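# Place each bottle on the ledge matching its cap colour

## Task

Put every bottle upright on the wall ledge whose label strip has the same colour as that bottle's cap, with the entire bottle base resting on that ledge.

## Robot and tools

Robot: two seven-joint arms, left_arm and right_arm, each ending in a two-finger gripper. The names are not image sides: left_arm is on the +y side.

Frame: one scene frame in metres. Origin on the plane z = 0, under the midpoint between the two arm bases, which sit 0.70 m above it. +x points forward (the direction both arms face), +z up. Each gripper has its own axes: the fingers extend along its +z and close along its y. end_effector_position is the spot between the closed finger pads, just under 1 cm behind the tips. While the fingers close, the tips advance about 17 mm along gripper +z, mostly while the pads are still more than 70 mm apart. Printed positions and orientations can be a few centimetres off, more at long reach.

Row format, used by every tool that moves the arms: always 16 plain numbers, even if only one arm moves. The first 8 are left_arm: x, y, z, qw, qx, qy, qz, opening. The next 8 are right_arm in the same order. x, y, z is an absolute target for end_effector_position, in metres, scene frame. qw..qz is an absolute target orientation (end_effector_quat_wxyz, w first), also scene frame. Opening runs from -1 (closed) to +1 (fully open, 0.145 m). Closing fully from fully open takes at least about 0.5 s. To keep an arm still, resend exactly the pose from the last result taken before it stopped, with the opening you want. Every number is a command: a 0 opening closes the gripper. To keep an orientation, repeat your own quaternion each row rather than copying the drifted printed one.

execute_actions(actions, cameras): actions is a list of actions. Each action is a list of up to 15 rows, one row per 1/30 s step. A short action repeats its last row until 15 steps are filled. Per action, any target more than 0.6 m from that gripper's current position, along any of the gripper's own axes, makes the action refused for both arms. If the first action fails this check against the last reported state, or any action is malformed, the whole call is refused. An empty actions list just reports state and images. cameras picks views: omitted, null or ["all"] gives all; [] gives none. An unknown name invalidates the call. Names: cam_high, cam_low.

move(target, speed, blend, opening_speed, blocking, cameras): drives each gripper in a straight line from its Hand target to the absolute pose in target. target is one 16-number row or a list of up to 15 rows; the 0.6 m check does not apply. Both arms finish together, in no less than 0.5 s; anything beyond 10 s is cut short. speed: m/s, 0.002 to 1.1, default 0.25, one value or one per target; rotation is capped at twice that in rad/s. blend: metres, corner-rounding radius at intermediate targets; 0 (default) stops at each. opening_speed: rate of the commanded opening on the -1..+1 scale per second, at least 0.2. blocking=false returns after about 0.5 s while the move continues; a new move replaces it. Paths ignore obstacles and the other arm. Fast moves lag, stray and hit harder; grippers can briefly exceed speed, especially with a nearly straight arm. Aiming farther past a contact presses harder. Openings changed at a later list target are applied on arrival, with all motion paused until fingers settle.

The move result adds a move: line with the ending (done, off_target, moving, held, fault) and limits. An arm not named is done: at rest within 3 mm and 2 degrees. held means a check withheld that arm's step or the clearance check stopped the move. limits=paced: the pose was clipped; limits=held: steps were withheld. Neither done nor off_target tells you about contact.

wait(seconds): 0 to 10; the arms hold their last commands and a running move continues. stop(): brakes a running move, needing some distance. zoom_image(camera, region): enlarges [x0, y0, x1, y1] pixels (origin top-left, at most 504 by 504) of cam_high or cam_low's latest image. read_manual(section): licence texts only. finished_scene(scene): ends the scene, irreversibly; the goal must then hold without the robot.

Control behaviour: each step the commanded orientation is clipped to within 32 degrees of the measured one, and damped IK favours position over orientation. One action may fall short, so check the Hand target line and send the remainder next. Tool commands shows current opening commands. Big wrist turns can swing the elbow.

Gripping: grip_measured uses the opening scale. To hold, keep commanding an opening well under grip_measured; the gap sets the squeeze, up to about 10 N per pad for objects up to about 11 cm wide. Fast closes squeeze harder.

Readings: Joint torques follow joint order without the gripper, include gravity, carry offset and noise, and numbers 3 and 4 wrap at ±28 N m. Velocities within noise mean an arm is still. Step readings of end_effector_position appear only for execute_actions.

Avoid: knocking or pushing objects out of the work area; dropping or releasing a moving bottle; fast impacts on the wall, ledges or table; any contact between the arms, including one gripper closing on the other's fingers; long heavy holding or stretched poses, which heat motors (MOTOR HOT above 85 °C, OVER-TEMPERATURE FAULT at 100 °C, stopping the arm 30 to 60 s). Objects may occasionally be nudged by outside pushes, so recheck before grasping. The scene keeps running while you think.

Each tool is called after "Call:" as a command line: name --argument value for each argument, lists and objects as JSON in quotes; but a table of rows of numbers goes row by row, as --pt "numbers of a row", without its own name.

## Session

Call:
execute_actions --actions '[]'

Call:
zoom_image --camera "cam_high" --region '[400, 190, 720, 420]'

Call:
zoom_image --camera "cam_low" --region '[310, 120, 630, 400]'

Scene clock: 0.00 s.
left_arm: end_effector_position=(+0.2239, +0.1828, +0.6144) grip_measured=+1.00 end_effector_quat_wxyz=(-0.319, +0.395, -0.515, +0.691) | right_arm: end_effector_position=(+0.4009, -0.1655, +0.3728) grip_measured=+1.00 end_effector_quat_wxyz=(+0.260, +0.265, +0.837, +0.401)
Joint positions: left_arm=[-1.106 0.942 0.535 2.339 -0.48 -0.199 -0.367 0.145] | right_arm=[0.583 0.619 -0.841 0.925 -1.182 -0.496 -0.047 0.145]
Joint velocities: within noise
Joint torques (N m): no reading
Motor temperatures (°C): left_arm=[20 21 22 20 21 23 21] | right_arm=[20 22 22 19 20 19 21]
Hand target: left_arm +0.2239, +0.1828, +0.6144; -0.319, +0.395, -0.515, +0.691 | right_arm +0.4009, -0.1655, +0.3728; +0.260, +0.265, +0.837, +0.401
Tool commands: left_gripper/opening=+1.0 right_gripper/opening=+1.0

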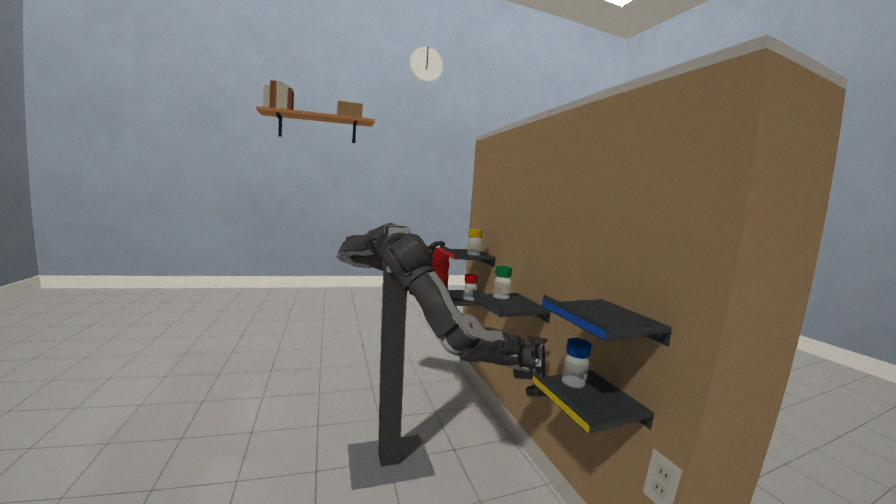

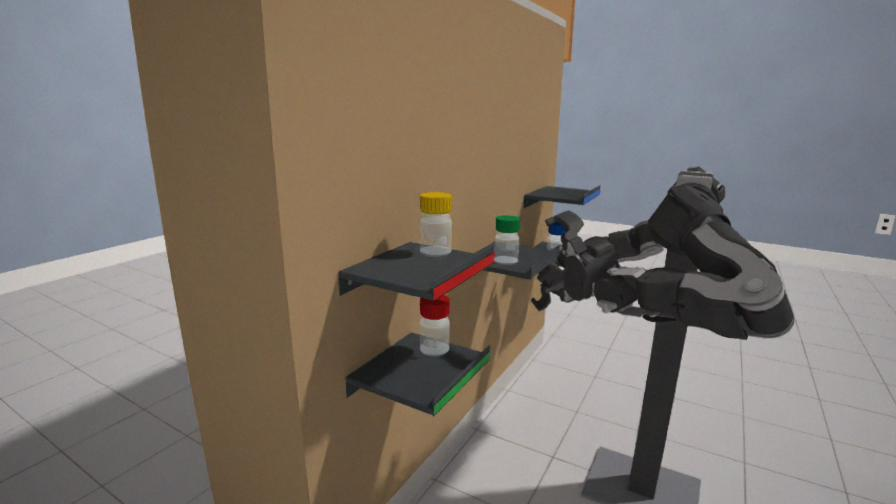

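Scaled by 1.575 from the camera's 896x504 image, which has a finer 1280x720 frame.

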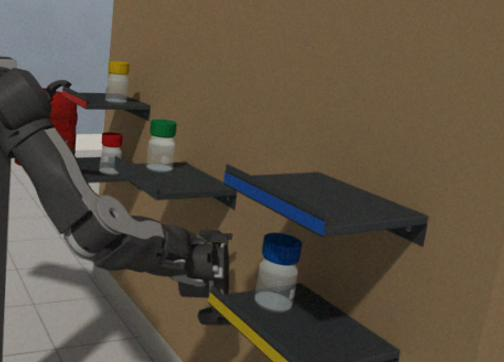

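Scaled by 1.575 from the camera's 896x504 image, which has a finer 1280x720 frame.

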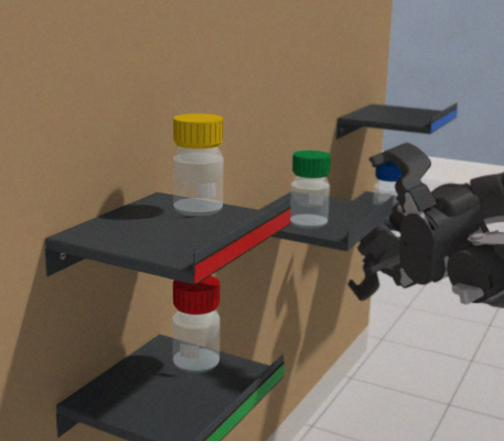

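Call:
move --pt "0.23 0.22 0.65 -0.1228 0.6964 0.1228 0.6964 0.65 0.25 -0.18 0.41 0.1228 0.6964 -0.1228 0.6964 0.65" --pt "0.262 0.307 0.685 -0.1228 0.6964 0.1228 0.6964 0.65 0.26 -0.292 0.488 0.1228 0.6964 -0.1228 0.6964 0.65" --blend 0.03

Call:
zoom_image --camera "cam_high" --region '[430, 210, 610, 430]'

Call:
zoom_image --camera "cam_low" --region '[400, 160, 600, 280]'

Scene clock: 59.73 s.
left_arm: end_effector_position=(+0.2631, +0.3068, +0.6855) grip_measured=+0.65 end_effector_quat_wxyz=(-0.101, +0.693, +0.101, +0.706) | right_arm: end_effector_position=(+0.2595, -0.2936, +0.4889) grip_measured=+0.65 end_effector_quat_wxyz=(+0.126, +0.694, -0.124, +0.698)
Joint positions: left_arm=[-0.244 0.662 0.711 2.431 1.05 0.78 -0.468 0.122] | right_arm=[-0.523 0.253 0.243 1.929 0.337 -0.116 -0.225 0.122]
Joint velocities: within noise
Joint torques (N m): left_arm=[1.62 4.81 1.62 2.41 0.04 -0.49 -0.04] | right_arm=[0.59 2.47 0.59 4.38 0.04 -0.33 0.11]
Motor temperatures (°C): left_arm=[20 21 23 22 21 23 21] | right_arm=[22 22 22 20 20 19 21]
Hand target: left_arm +0.2628, +0.3077, +0.6850; -0.104, +0.695, +0.102, +0.704 | right_arm +0.2600, -0.2920, +0.4880; +0.123, +0.696, -0.123, +0.696
Off the commanded pose: left_arm 0.001 m, 4 deg | right_arm 0.002 m, 1 deg.
joint sent to its limit (left arm) — joint 4 (elbow), upper limit, where the elbow is as bent as it goes; joint 6 (wrist pitch), upper limit. The joint targets are off in orientation, not in position.
move: off_target (left_arm)

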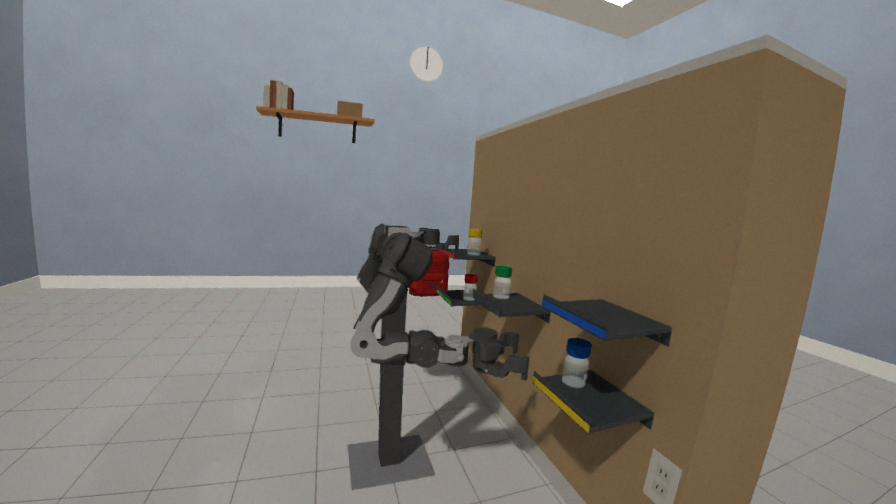

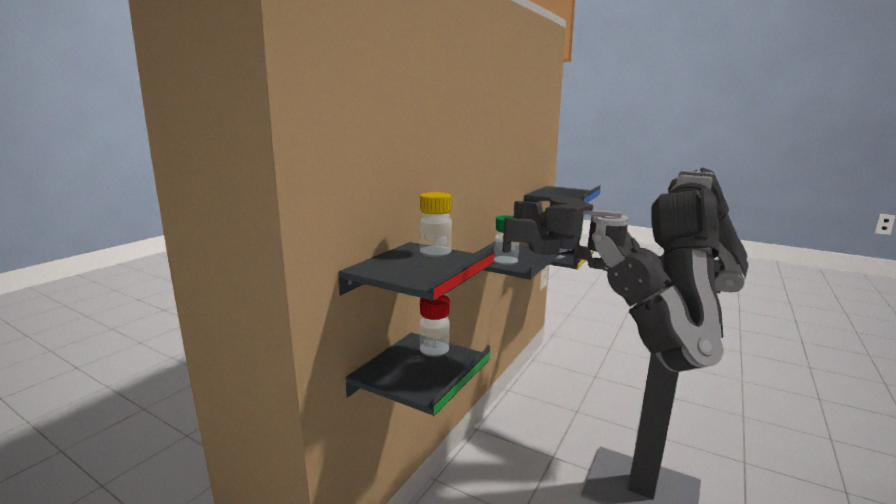

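Scaled by 2.291 from the camera's 896x504 image, which has a finer 1280x720 frame.

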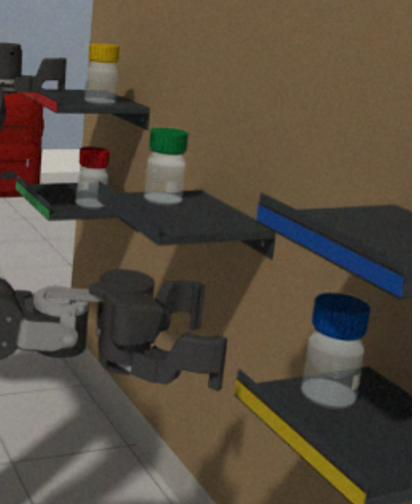

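Scaled by 2.520 from the camera's 896x504 image, which has a finer 1280x720 frame.

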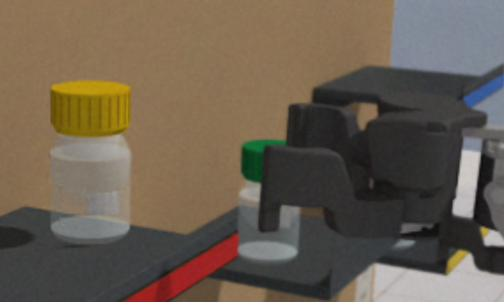

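Call:
move --pt "0.378 0.351 0.686 -0.1228 0.6964 0.1228 0.6964 0.65 0.38 -0.336 0.487 0.1228 0.6964 -0.1228 0.6964 0.65" --speed 0.15

Call:
zoom_image --camera "cam_high" --region '[430, 210, 650, 430]'

Call:
zoom_image --camera "cam_low" --region '[400, 160, 600, 280]'

Scene clock: 88.37 s.
left_arm: end_effector_position=(+0.3774, +0.3517, +0.6872) grip_measured=+0.65 end_effector_quat_wxyz=(-0.123, +0.695, +0.126, +0.697) | right_arm: end_effector_position=(+0.3797, -0.3378, +0.4886) grip_measured=+0.65 end_effector_quat_wxyz=(+0.125, +0.695, -0.125, +0.697)
Joint positions: left_arm=[0.358 0.836 0.144 1.833 0.917 0.632 -0.48 0.122] | right_arm=[0.073 0.397 0.144 1.402 0.381 -0.031 -0.16 0.122]
Joint velocities: within noise
Joint torques (N m): left_arm=[5.97 5.68 1.42 2.7 -0.11 -0.65 0.24] | right_arm=[3.92 3.94 0.68 3.55 0 -0.54 0.15]
Motor temperatures (°C): left_arm=[20 22 23 21 21 24 21] | right_arm=[21 22 22 21 20 19 21]
Hand target: left_arm +0.3780, +0.3510, +0.6860; -0.123, +0.696, +0.123, +0.696 | right_arm +0.3800, -0.3360, +0.4870; +0.123, +0.696, -0.123, +0.696
Off the commanded pose: left_arm 0.002 m, 0 deg | right_arm 0.002 m, 0 deg.
move: done

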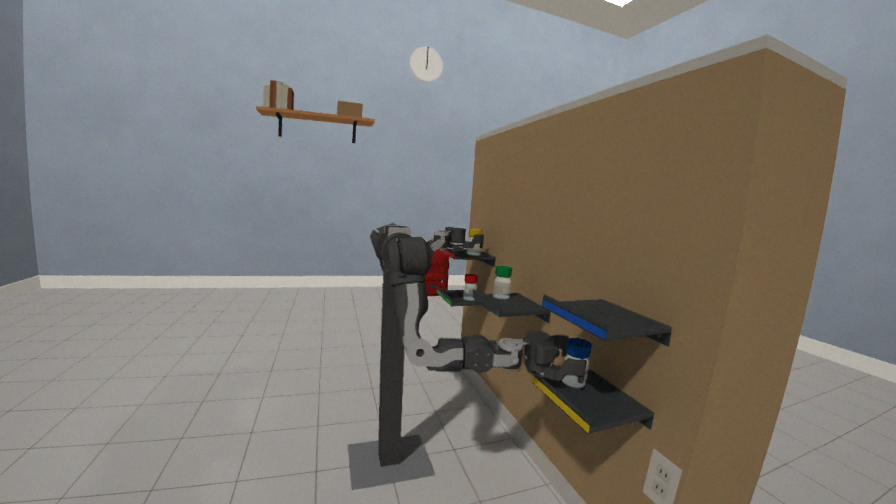

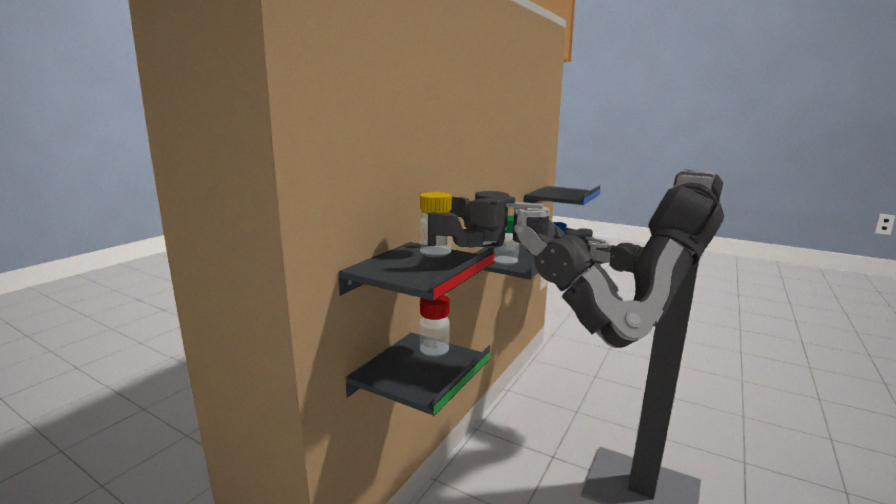

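Scaled by 2.291 from the camera's 896x504 image, which has a finer 1280x720 frame.

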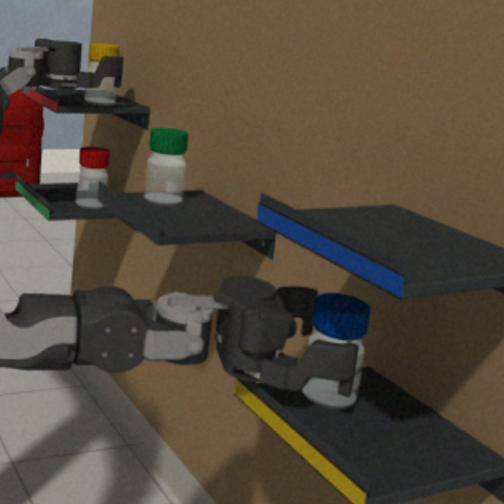

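Scaled by 2.520 from the camera's 896x504 image, which has a finer 1280x720 frame.

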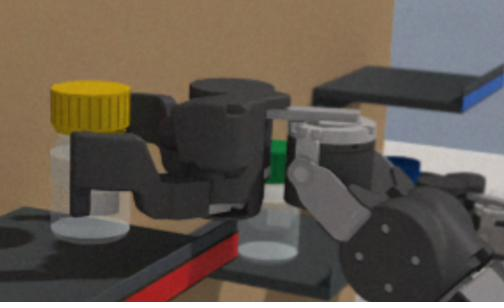

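Call:
move --target '[0.378,0.351,0.686,-0.1228,0.6964,0.1228,0.6964,-0.7,0.38,-0.336,0.487,0.1228,0.6964,-0.1228,0.6964,-0.7]' --opening_speed 1.0 --cameras '["cam_high"]'

Call:
zoom_image --camera "cam_high" --region '[430, 210, 650, 430]'

Scene clock: 97.13 s.
left_arm: end_effector_position=(+0.3778, +0.3506, +0.6874) grip_measured=-0.25 end_effector_quat_wxyz=(-0.121, +0.695, +0.123, +0.698) | right_arm: end_effector_position=(+0.3797, -0.3378, +0.4886) grip_measured=-0.24 end_effector_quat_wxyz=(+0.125, +0.695, -0.125, +0.697)
Joint positions: left_arm=[0.358 0.836 0.143 1.833 0.917 0.631 -0.473 0.057] | right_arm=[0.073 0.398 0.144 1.402 0.381 -0.031 -0.16 0.058]
Joint velocities: within noise
Joint torques (N m): left_arm=[6.05 5.45 1.61 2.7 -0.13 -0.59 0.08] | right_arm=[4 3.92 0.81 3.74 0.02 -0.52 0.15]
Motor temperatures (°C): left_arm=[21 22 23 21 21 24 21] | right_arm=[21 23 22 21 20 20 21]
Hand target: left_arm +0.3780, +0.3509, +0.6860; -0.123, +0.696, +0.123, +0.696 | right_arm +0.3800, -0.3360, +0.4871; +0.123, +0.696, -0.123, +0.696
Off the commanded pose: left_arm 0.001 m, 0 deg | right_arm 0.002 m, 0 deg.
move: done
Images, in order (width x height): cam_high 896x504.

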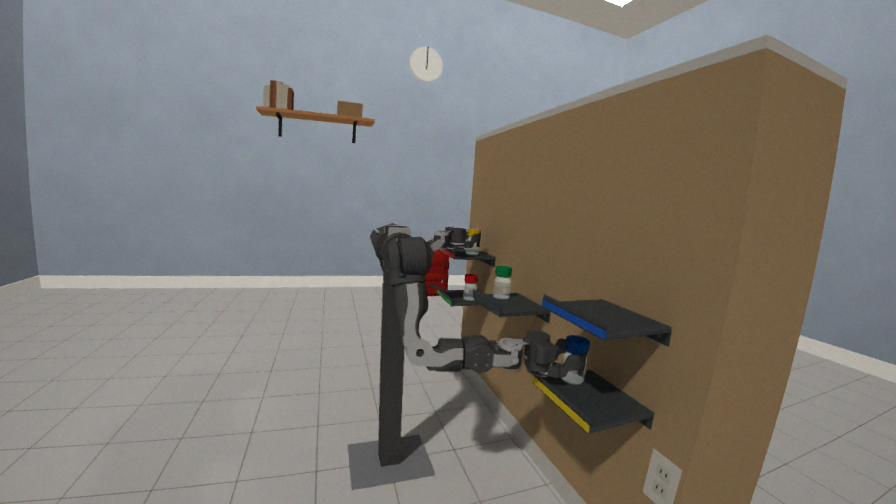

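Scaled by 2.291 from the camera's 896x504 image, which has a finer 1280x720 frame.

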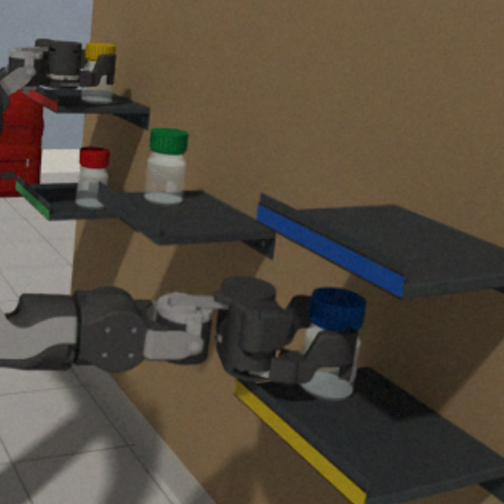

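Call:
move --pt "0.378 0.351 0.73 -0.1228 0.6964 0.1228 0.6964 -0.7 0.38 -0.336 0.53 0.1228 0.6964 -0.1228 0.6964 -0.7" --pt "0.255 0.3 0.73 -0.1228 0.6964 0.1228 0.6964 -0.7 0.255 -0.31 0.53 0.1228 0.6964 -0.1228 0.6964 -0.7" --pt "0.265 0.13 0.68 0 0.7071 0 0.7071 -0.7 0.25 -0.37 0.62 0.1228 0.6964 -0.1228 0.6964 -0.7" --pt "0.275 -0.03 0.65 0.0616 0.7044 -0.0616 0.7044 -0.7 0.25 -0.37 0.745 0.1228 0.6964 -0.1228 0.6964 -0.7" --pt "0.372 -0.085 0.64 0.0616 0.7044 -0.0616 0.7044 -0.7 0.376 -0.365 0.745 0.1228 0.6964 -0.1228 0.6964 -0.7" --speed 0.22 --blend '[0.015,0.03,0.04,0.03,0]'

Call:
zoom_image --camera "cam_high" --region '[430, 210, 650, 430]'

Call:
zoom_image --camera "cam_low" --region '[440, 140, 640, 300]'

Scene clock: 137.93 s.
left_arm: end_effector_position=(+0.3718, -0.0849, +0.6396) grip_measured=-0.25 end_effector_quat_wxyz=(+0.062, +0.706, -0.062, +0.702) | right_arm: end_effector_position=(+0.3762, -0.3648, +0.7432) grip_measured=-0.24 end_effector_quat_wxyz=(+0.140, +0.686, -0.097, +0.708)
Joint positions: left_arm=[0.715 -0.164 -0.967 1.606 0.578 0.526 -1.023 0.057] | right_arm=[-1.311 1.656 1.483 1.776 1.559 0.162 -0.62 0.058]
Joint velocities: within noise
Joint torques (N m): left_arm=[7.87 -3.07 0.75 3.74 -0.39 -0.62 0.14] | right_arm=[3.52 2.2 5.83 0.18 -0.2 -0.44 -0.17]
Motor temperatures (°C): left_arm=[23 23 23 21 21 24 21] | right_arm=[22 23 22 21 20 20 21]
Hand target: left_arm +0.3720, -0.0851, +0.6399; +0.062, +0.705, -0.062, +0.704 | right_arm +0.3760, -0.3650, +0.7448; +0.140, +0.684, -0.099, +0.709
Off the commanded pose: left_arm 0.000 m, 0 deg | right_arm 0.002 m, 4 deg.
joint read past its limit (left arm) — joint 2 (shoulder roll), lower limit.
joint sent to its limit (right arm) — joint 1 (shoulder pitch), lower limit; joint 5 (forearm roll), upper limit. The joint targets are off in orientation, not in position.
move: off_target (right_arm); limits=paced

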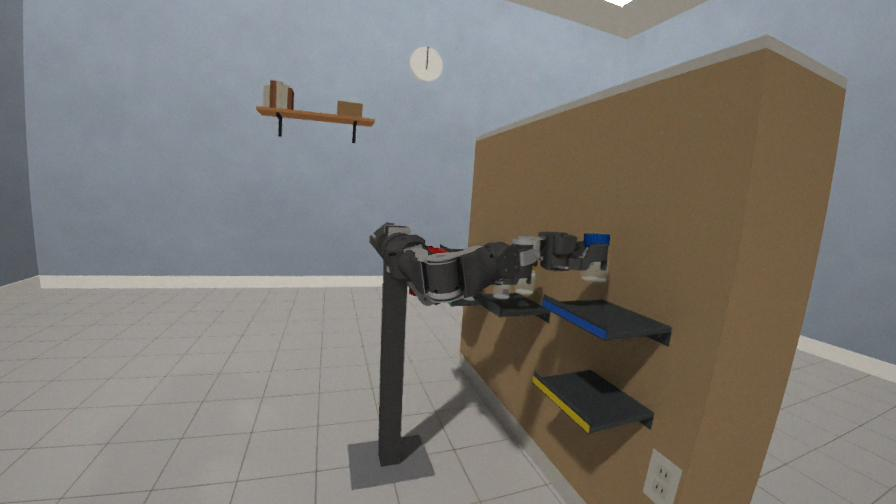

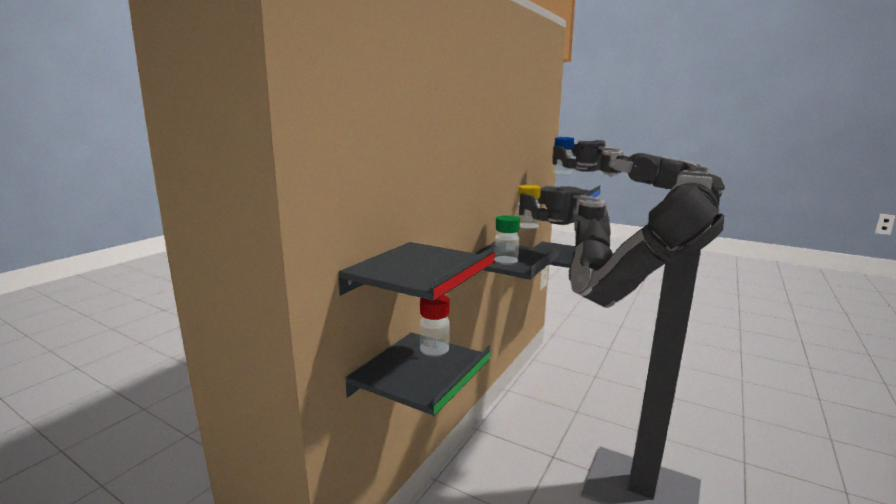

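Scaled by 2.291 from the camera's 896x504 image, which has a finer 1280x720 frame.

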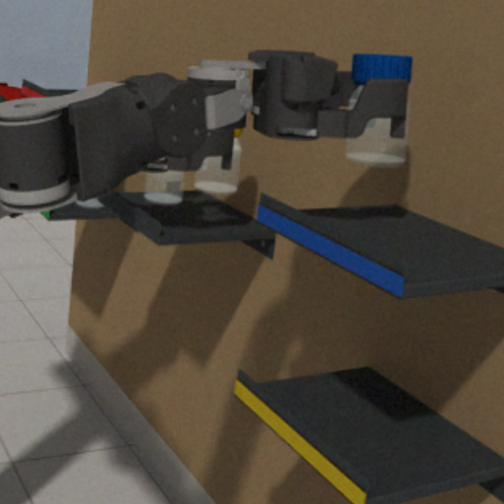

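Scaled by 2.520 from the camera's 896x504 image, which has a finer 1280x720 frame.

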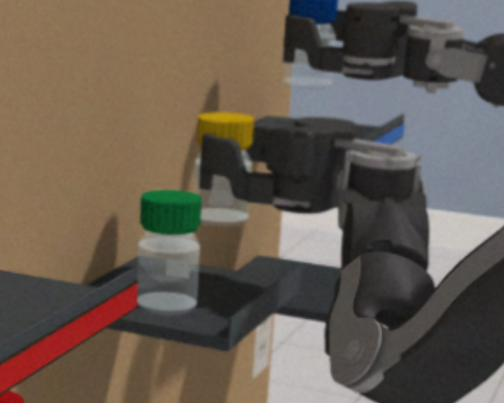

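Call:
move --pt "0.372 -0.085 0.6 0.0616 0.7044 -0.0616 0.7044 -0.7 0.37 -0.352 0.705 0.0493 0.7054 -0.0493 0.7054 -0.7" --pt "0.372 -0.085 0.58 0.0616 0.7044 -0.0616 0.7044 -0.7 0.37 -0.352 0.682 0.0493 0.7054 -0.0493 0.7054 -0.7" --speed '[0.1,0.02]'

Call:
zoom_image --camera "cam_high" --region '[430, 210, 650, 430]'

Call:
zoom_image --camera "cam_low" --region '[440, 140, 640, 300]'

Scene clock: 154.20 s.
left_arm: end_effector_position=(+0.3719, -0.0850, +0.5861) grip_measured=-0.25 end_effector_quat_wxyz=(+0.063, +0.700, -0.058, +0.709) | right_arm: end_effector_position=(+0.3696, -0.3528, +0.6819) grip_measured=-0.24 end_effector_quat_wxyz=(+0.050, +0.708, -0.052, +0.703)
Joint positions: left_arm=[0.658 -0.083 -1.099 1.502 0.558 0.273 -1.018 0.057] | right_arm=[-1.311 1.556 1.25 1.79 1.558 -0.053 -0.349 0.058]
Joint velocities: within noise
Joint torques (N m): left_arm=[5.92 -2.39 0.8 3 -0.21 -0.46 0.27] | right_arm=[3.26 2.31 4 0.32 -0.24 -0.77 0.11]
Motor temperatures (°C): left_arm=[24 22 23 22 22 24 21] | right_arm=[22 23 23 20 20 20 21]
Hand target: left_arm +0.3719, -0.0850, +0.5800; +0.062, +0.704, -0.062, +0.704 | right_arm +0.3700, -0.3520, +0.6819; +0.049, +0.706, -0.049, +0.705
Off the commanded pose: left_arm 0.006 m, 1 deg | right_arm 0.001 m, 0 deg.
joint sent to its limit (right arm) — joint 1 (shoulder pitch), lower limit. The joint targets still meet the commanded pose.
move: off_target (left_arm)

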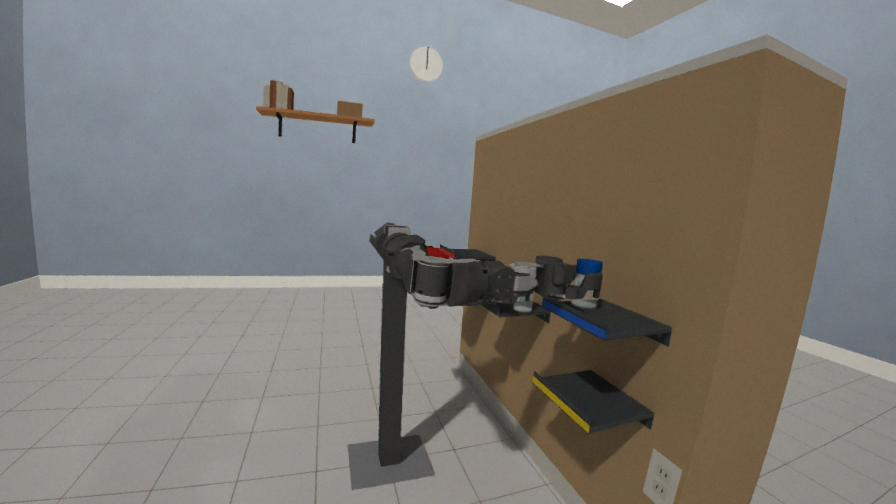

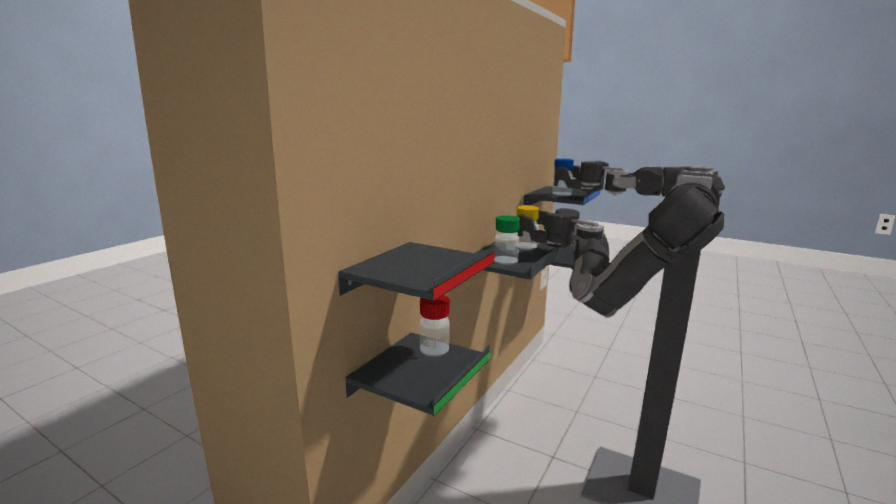

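Scaled by 2.291 from the camera's 896x504 image, which has a finer 1280x720 frame.

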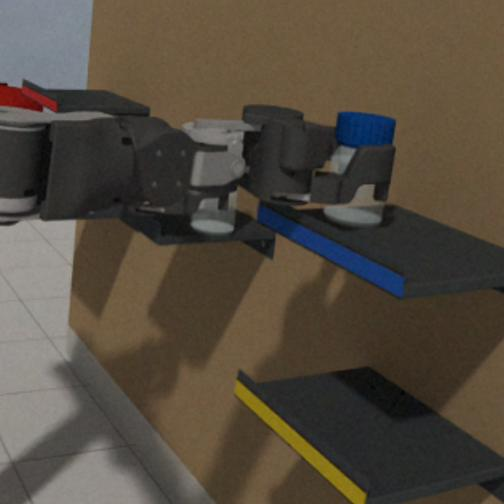

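Scaled by 2.520 from the camera's 896x504 image, which has a finer 1280x720 frame.

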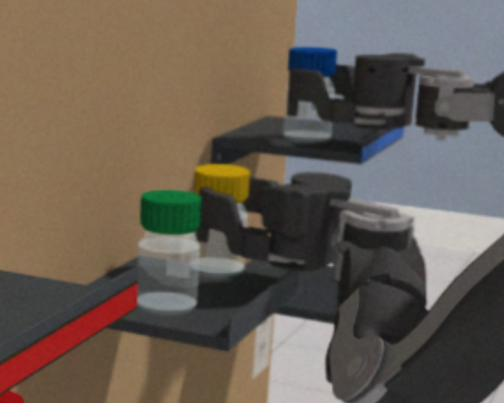

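Call:
move --target '[0.372,-0.085,0.585,0.0616,0.7044,-0.0616,0.7044,-0.7,0.37,-0.352,0.671,0.0493,0.7054,-0.0493,0.7054,-0.7]' --speed 0.02 --cameras '[]'

Scene clock: 160.70 s.
left_arm: end_effector_position=(+0.3719, -0.0849, +0.5861) grip_measured=-0.25 end_effector_quat_wxyz=(+0.061, +0.702, -0.060, +0.707) | right_arm: end_effector_position=(+0.3699, -0.3524, +0.6798) grip_measured=-0.24 end_effector_quat_wxyz=(+0.050, +0.694, -0.050, +0.716)
Joint positions: left_arm=[0.659 -0.083 -1.097 1.505 0.56 0.284 -1.018 0.057] | right_arm=[-1.307 1.561 1.205 1.786 1.538 -0.129 -0.349 0.058]
Joint velocities: within noise
Joint torques (N m): left_arm=[7.37 -3.2 1.81 4.81 -0.13 -0.21 0.16] | right_arm=[2.62 2.41 1.94 0.38 0.1 -0.05 0.07]
Motor temperatures (°C): left_arm=[23 22 23 22 22 24 21] | right_arm=[22 23 23 20 20 20 21]
Hand target: left_arm +0.3720, -0.0850, +0.5851; +0.062, +0.704, -0.061, +0.705 | right_arm +0.3699, -0.3519, +0.6711; +0.049, +0.705, -0.049, +0.705
Off the commanded pose: left_arm 0.001 m, 0 deg | right_arm 0.009 m, 2 deg.
move: off_target (right_arm)
No camera images: "cameras" was empty.

Call:
move --pt "0.372 -0.085 0.585 0.0616 0.7044 -0.0616 0.7044 -0.7 0.37 -0.352 0.679 0.0493 0.7054 -0.0493 0.7054 -0.7" --pt "0.372 -0.085 0.585 0.0616 0.7044 -0.0616 0.7044 0.1 0.37 -0.352 0.679 0.0493 0.7054 -0.0493 0.7054 0.1" --pt "0.26 -0.065 0.6 0.0616 0.7044 -0.0616 0.7044 0.1 0.25 -0.335 0.69 0.0493 0.7054 -0.0493 0.7054 0.1" --speed '[0.05,0.15,0.15]' --opening_speed 1.0

Call:
zoom_image --camera "cam_high" --region '[430, 210, 650, 430]'

Call:
zoom_image --camera "cam_low" --region '[440, 140, 640, 300]'

Scene clock: 178.70 s.
left_arm: end_effector_position=(+0.2595, -0.0667, +0.6013) grip_measured=+0.10 end_effector_quat_wxyz=(+0.066, +0.703, -0.062, +0.705) | right_arm: end_effector_position=(+0.2500, -0.3353, +0.6894) grip_measured=+0.10 end_effector_quat_wxyz=(+0.050, +0.705, -0.051, +0.706)
Joint positions: left_arm=[0.38 -0.021 -1.28 2.002 0.414 0.52 -1.295 0.083] | right_arm=[-1.296 0.939 1.38 2.282 1.472 0.128 -0.232 0.083]
Joint velocities: within noise
Joint torques (N m): left_arm=[3.68 -2.7 0.98 4.29 -0.36 -0.14 -0.03] | right_arm=[0.09 1.73 4.59 0.64 0.01 -0.31 0.17]
Motor temperatures (°C): left_arm=[24 22 23 22 21 24 21] | right_arm=[21 23 23 20 20 20 21]
Hand target: left_arm +0.2600, -0.0650, +0.6000; +0.062, +0.704, -0.062, +0.704 | right_arm +0.2500, -0.3350, +0.6900; +0.049, +0.705, -0.049, +0.705
Off the commanded pose: left_arm 0.002 m, 1 deg | right_arm 0.001 m, 0 deg.
move: done

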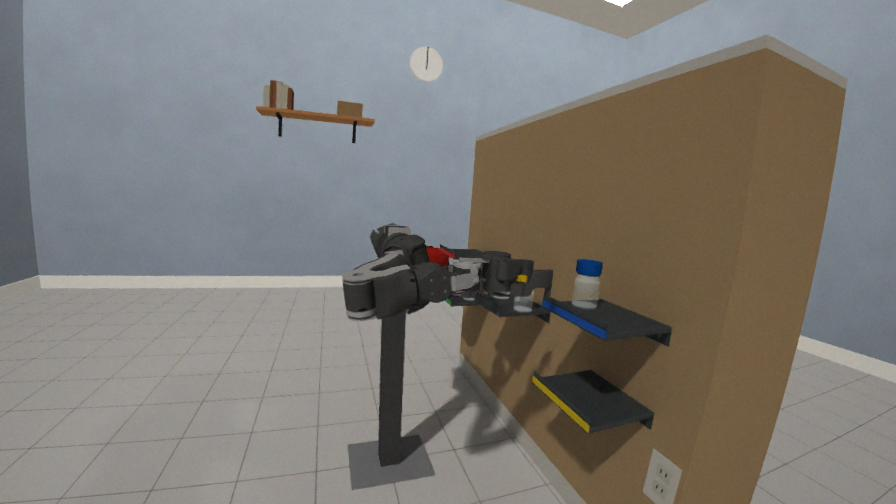

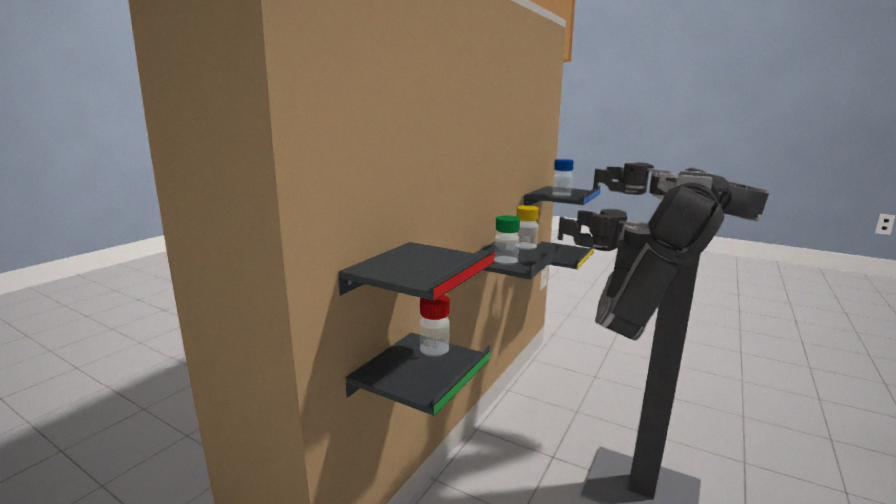

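Scaled by 2.291 from the camera's 896x504 image, which has a finer 1280x720 frame.

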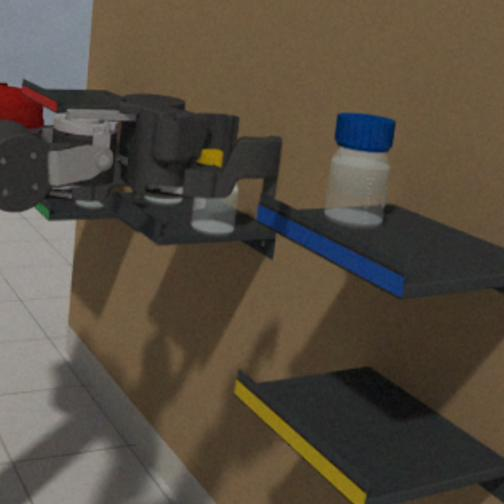

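Scaled by 2.520 from the camera's 896x504 image, which has a finer 1280x720 frame.

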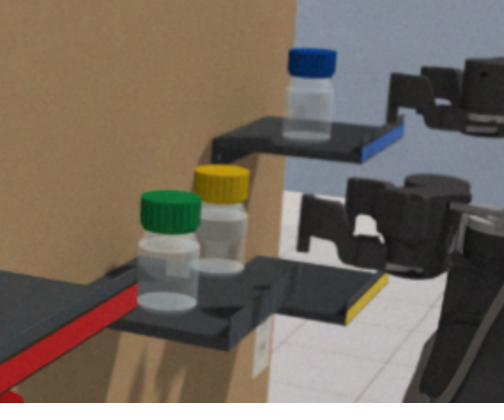

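Call:
move --pt "0.25 0.12 0.585 0 0.7071 0 0.7071 0.65 0.25 -0.29 0.66 0 0.7071 0 0.7071 0.4" --pt "0.25 0.28 0.5 -0.1228 0.6964 0.1228 0.6964 0.65 0.27 -0.12 0.6 0 0.7071 0 0.7071 0.4" --pt "0.378 0.357 0.486 -0.1228 0.6964 0.1228 0.6964 0.65 0.374 -0.085 0.586 0 0.7071 0 0.7071 0.4" --speed '[0.22,0.22,0.15]' --blend '[0.03,0.03,0]' --opening_speed 1.0

Call:
zoom_image --camera "cam_high" --region '[430, 210, 610, 360]'

Call:
zoom_image --camera "cam_low" --region '[390, 200, 590, 400]'

Scene clock: 195.17 s.
left_arm: end_effector_position=(+0.3783, +0.3588, +0.4898) grip_measured=+0.65 end_effector_quat_wxyz=(-0.125, +0.692, +0.124, +0.700) | right_arm: end_effector_position=(+0.3482, -0.1101, +0.5977) grip_measured=+0.40 end_effector_quat_wxyz=(-0.187, +0.755, +0.255, +0.575)
Joint positions: left_arm=[0.325 1.017 -0.799 1.346 1.09 -0.485 -0.559 0.122] | right_arm=[-1.31 1.998 0.973 2.005 1.559 -0.101 -0.186 0.105]
Joint velocities: within noise
Joint torques (N m): left_arm=[5.58 4.89 1.94 1.87 -0.06 -0.46 0.21] | right_arm=[4.44 1.17 5.22 0.53 0.07 -0.3 0.17]
Motor temperatures (°C): left_arm=[23 22 23 22 22 24 21] | right_arm=[21 23 23 20 20 20 21]
Hand target: left_arm +0.3779, +0.3569, +0.4859; -0.123, +0.696, +0.123, +0.696 | right_arm +0.3478, -0.1091, +0.5982; -0.190, +0.754, +0.257, +0.574
Off the commanded pose: left_arm 0.004 m, 1 deg | right_arm 0.038 m, 40 deg; orientation clipped.
joint sent to its limit (right arm) — joint 1 (shoulder pitch), lower limit; joint 2 (shoulder roll), upper limit; joint 5 (forearm roll), upper limit. The joint targets are off in position and orientation.
move: off_target (left_arm, right_arm); limits=paced

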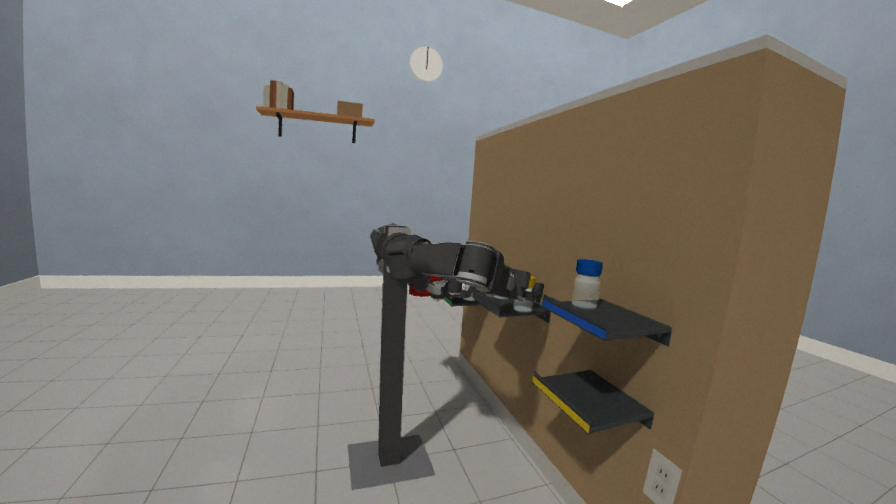

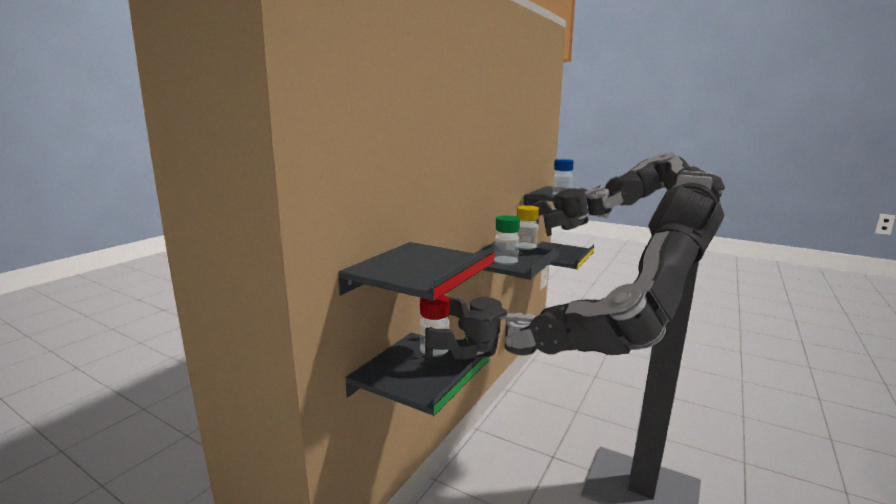

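Scaled by 2.800 from the camera's 896x504 image, which has a finer 1280x720 frame.

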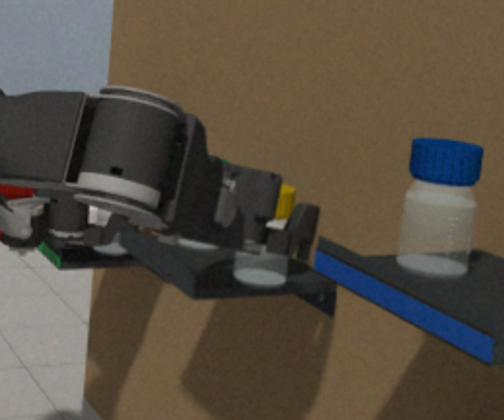

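Scaled by 2.520 from the camera's 896x504 image, which has a finer 1280x720 frame.

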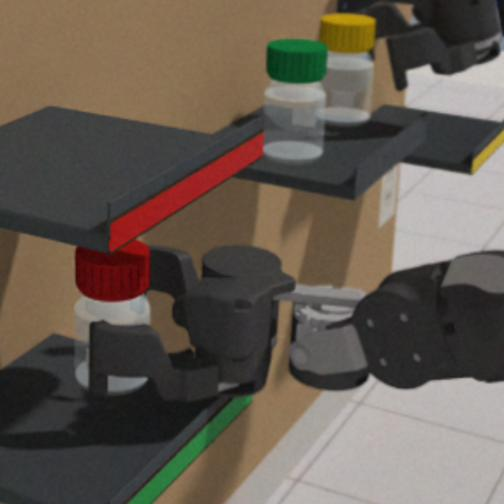

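Call:
move --pt "0.378 0.357 0.487 -0.1228 0.6964 0.1228 0.6964 -0.7 0.25 -0.2 0.63 -0.187 0.755 0.255 0.575 0.4" --pt "0.378 0.357 0.487 -0.1228 0.6964 0.1228 0.6964 -0.7 0.22 -0.31 0.775 0 0.7071 0 0.7071 0.4" --pt "0.378 0.357 0.487 -0.1228 0.6964 0.1228 0.6964 -0.7 0.22 -0.1 0.69 0 0.7071 0 0.7071 0.4" --speed 0.2 --opening_speed 1.0

Call:
zoom_image --camera "cam_low" --region '[390, 200, 590, 400]'

Scene clock: 217.53 s.
left_arm: end_effector_position=(+0.3786, +0.3578, +0.4895) grip_measured=-0.24 end_effector_quat_wxyz=(-0.123, +0.694, +0.123, +0.699) | right_arm: end_effector_position=(+0.2201, -0.1003, +0.6909) grip_measured=+0.40 end_effector_quat_wxyz=(-0.317, +0.680, +0.327, +0.575)
Joint positions: left_arm=[0.325 1.017 -0.799 1.347 1.091 -0.482 -0.555 0.058] | right_arm=[-0.252 1.188 0.556 2.44 1.56 0.609 0.228 0.105]
Joint velocities: within noise
Joint torques (N m): left_arm=[5.53 5.45 2.28 2.47 -0.06 -0.49 0.09] | right_arm=[2.04 3.76 1.42 0.58 0.26 -0.39 -0.13]
Motor temperatures (°C): left_arm=[23 23 23 22 21 24 21] | right_arm=[22 23 24 19 20 20 21]
Hand target: left_arm +0.3780, +0.3569, +0.4869; -0.123, +0.696, +0.123, +0.696 | right_arm +0.2205, -0.1003, +0.6900; -0.318, +0.681, +0.324, +0.574
Off the commanded pose: left_arm 0.003 m, 0 deg | right_arm 0.001 m, 55 deg; orientation clipped.
joint sent to its limit (right arm) — joint 4 (elbow), upper limit, where the elbow is as bent as it goes; joint 5 (forearm roll), upper limit. The joint targets are off in orientation, not in position.
move: off_target (right_arm); limits=paced

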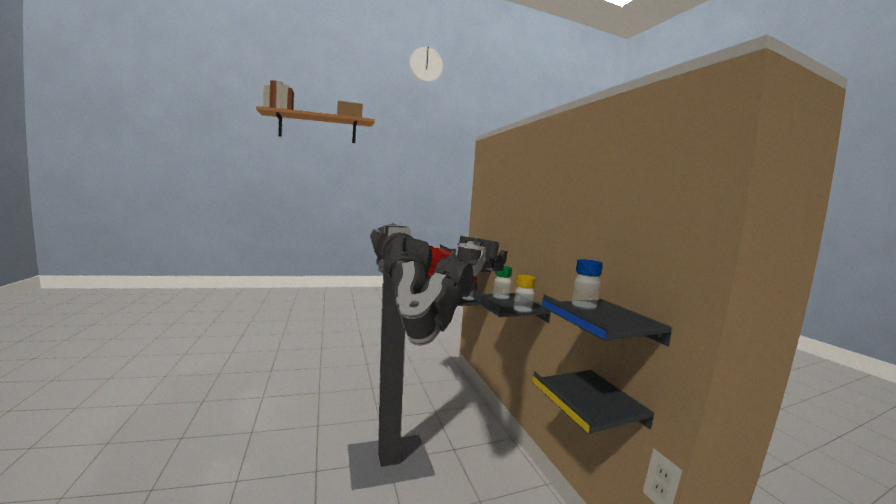

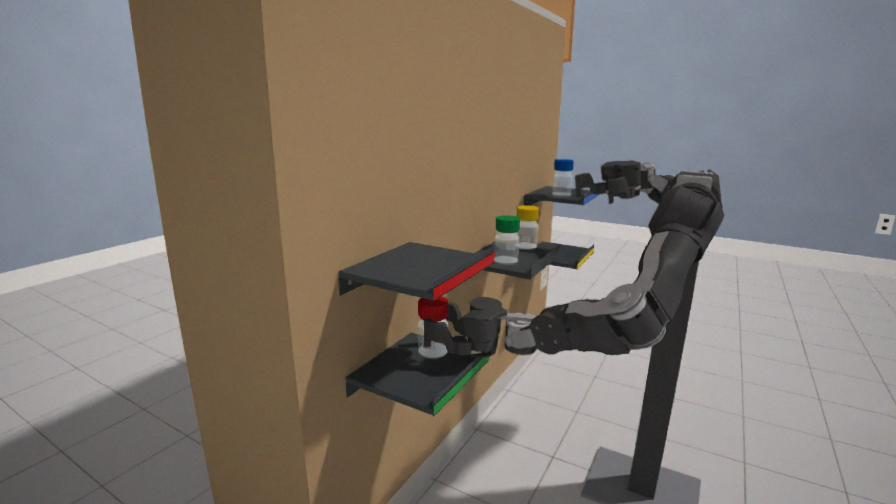

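Scaled by 2.520 from the camera's 896x504 image, which has a finer 1280x720 frame.

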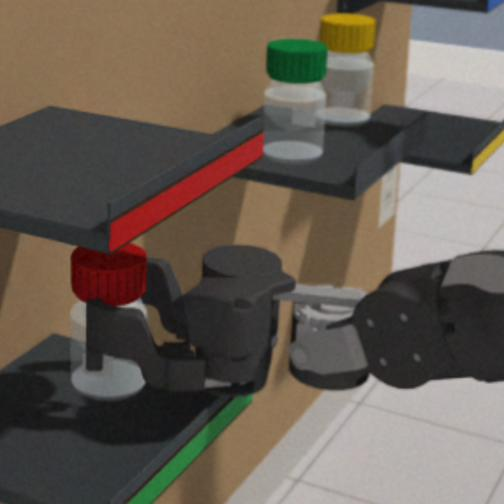

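Call:
move --pt "0.378 0.357 0.53 -0.1228 0.6964 0.1228 0.6964 -0.7 0.22 -0.18 0.62 0.1228 0.6964 -0.1228 0.6964 0.4" --pt "0.25 0.31 0.53 -0.1228 0.6964 0.1228 0.6964 -0.7 0.24 -0.27 0.48 0.1228 0.6964 -0.1228 0.6964 0.4" --pt "0.258 0.25 0.62 -0.1228 0.6964 0.1228 0.6964 -0.7 0.24 -0.25 0.47 0.1228 0.6964 -0.1228 0.6964 0.4" --pt "0.258 0.275 0.735 -0.1228 0.6964 0.1228 0.6964 -0.7 0.26 -0.14 0.56 0 0.7071 0 0.7071 0.4" --pt "0.372 0.352 0.735 -0.1228 0.6964 0.1228 0.6964 -0.7 0.28 -0.1 0.595 0 0.7071 0 0.7071 0.4" --speed 0.2 --blend '[0.015,0.02,0.03,0.03,0]'

Call:
zoom_image --camera "cam_low" --region '[390, 150, 640, 350]'

Scene clock: 251.90 s.
left_arm: end_effector_position=(+0.3717, +0.3533, +0.7328) grip_measured=-0.24 end_effector_quat_wxyz=(-0.124, +0.699, +0.125, +0.693) | right_arm: end_effector_position=(+0.2800, -0.0994, +0.5964) grip_measured=+0.40 end_effector_quat_wxyz=(-0.002, +0.705, +0.001, +0.709)
Joint positions: left_arm=[0.767 1.399 -0.491 1.841 1.53 0.313 -0.722 0.058] | right_arm=[-0.304 -0.056 -0.339 2.374 -0.174 0.519 -0.217 0.105]
Joint velocities: within noise
Joint torques (N m): left_arm=[6.47 4.26 3.51 0.83 -0.39 -0.65 0.22] | right_arm=[1.17 -1.38 -0.55 3.7 -0.06 -0.32 -0.09]
Motor temperatures (°C): left_arm=[23 24 24 22 22 24 21] | right_arm=[21 23 23 19 20 20 21]
Hand target: left_arm +0.3720, +0.3520, +0.7350; -0.123, +0.696, +0.123, +0.696 | right_arm +0.2800, -0.1000, +0.5950; +0.000, +0.707, +0.000, +0.707
Off the commanded pose: left_arm 0.003 m, 1 deg | right_arm 0.002 m, 0 deg.
move: done

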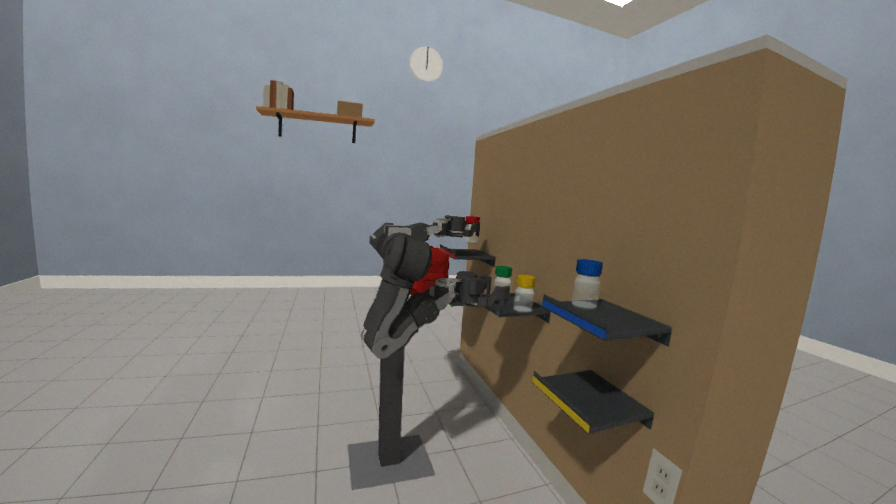

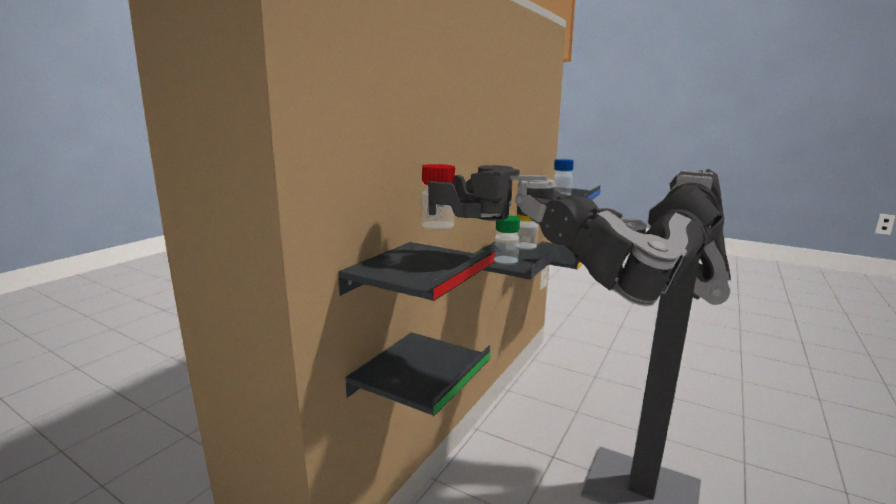

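Scaled by 2.016 from the camera's 896x504 image, which has a finer 1280x720 frame.

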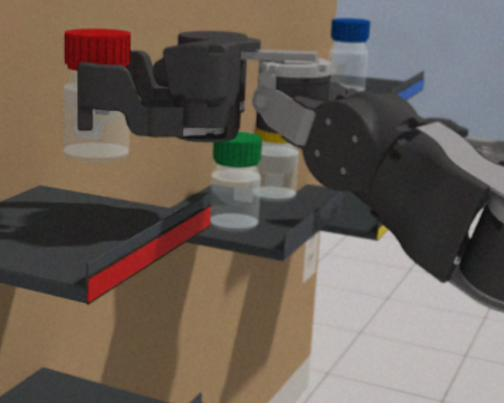

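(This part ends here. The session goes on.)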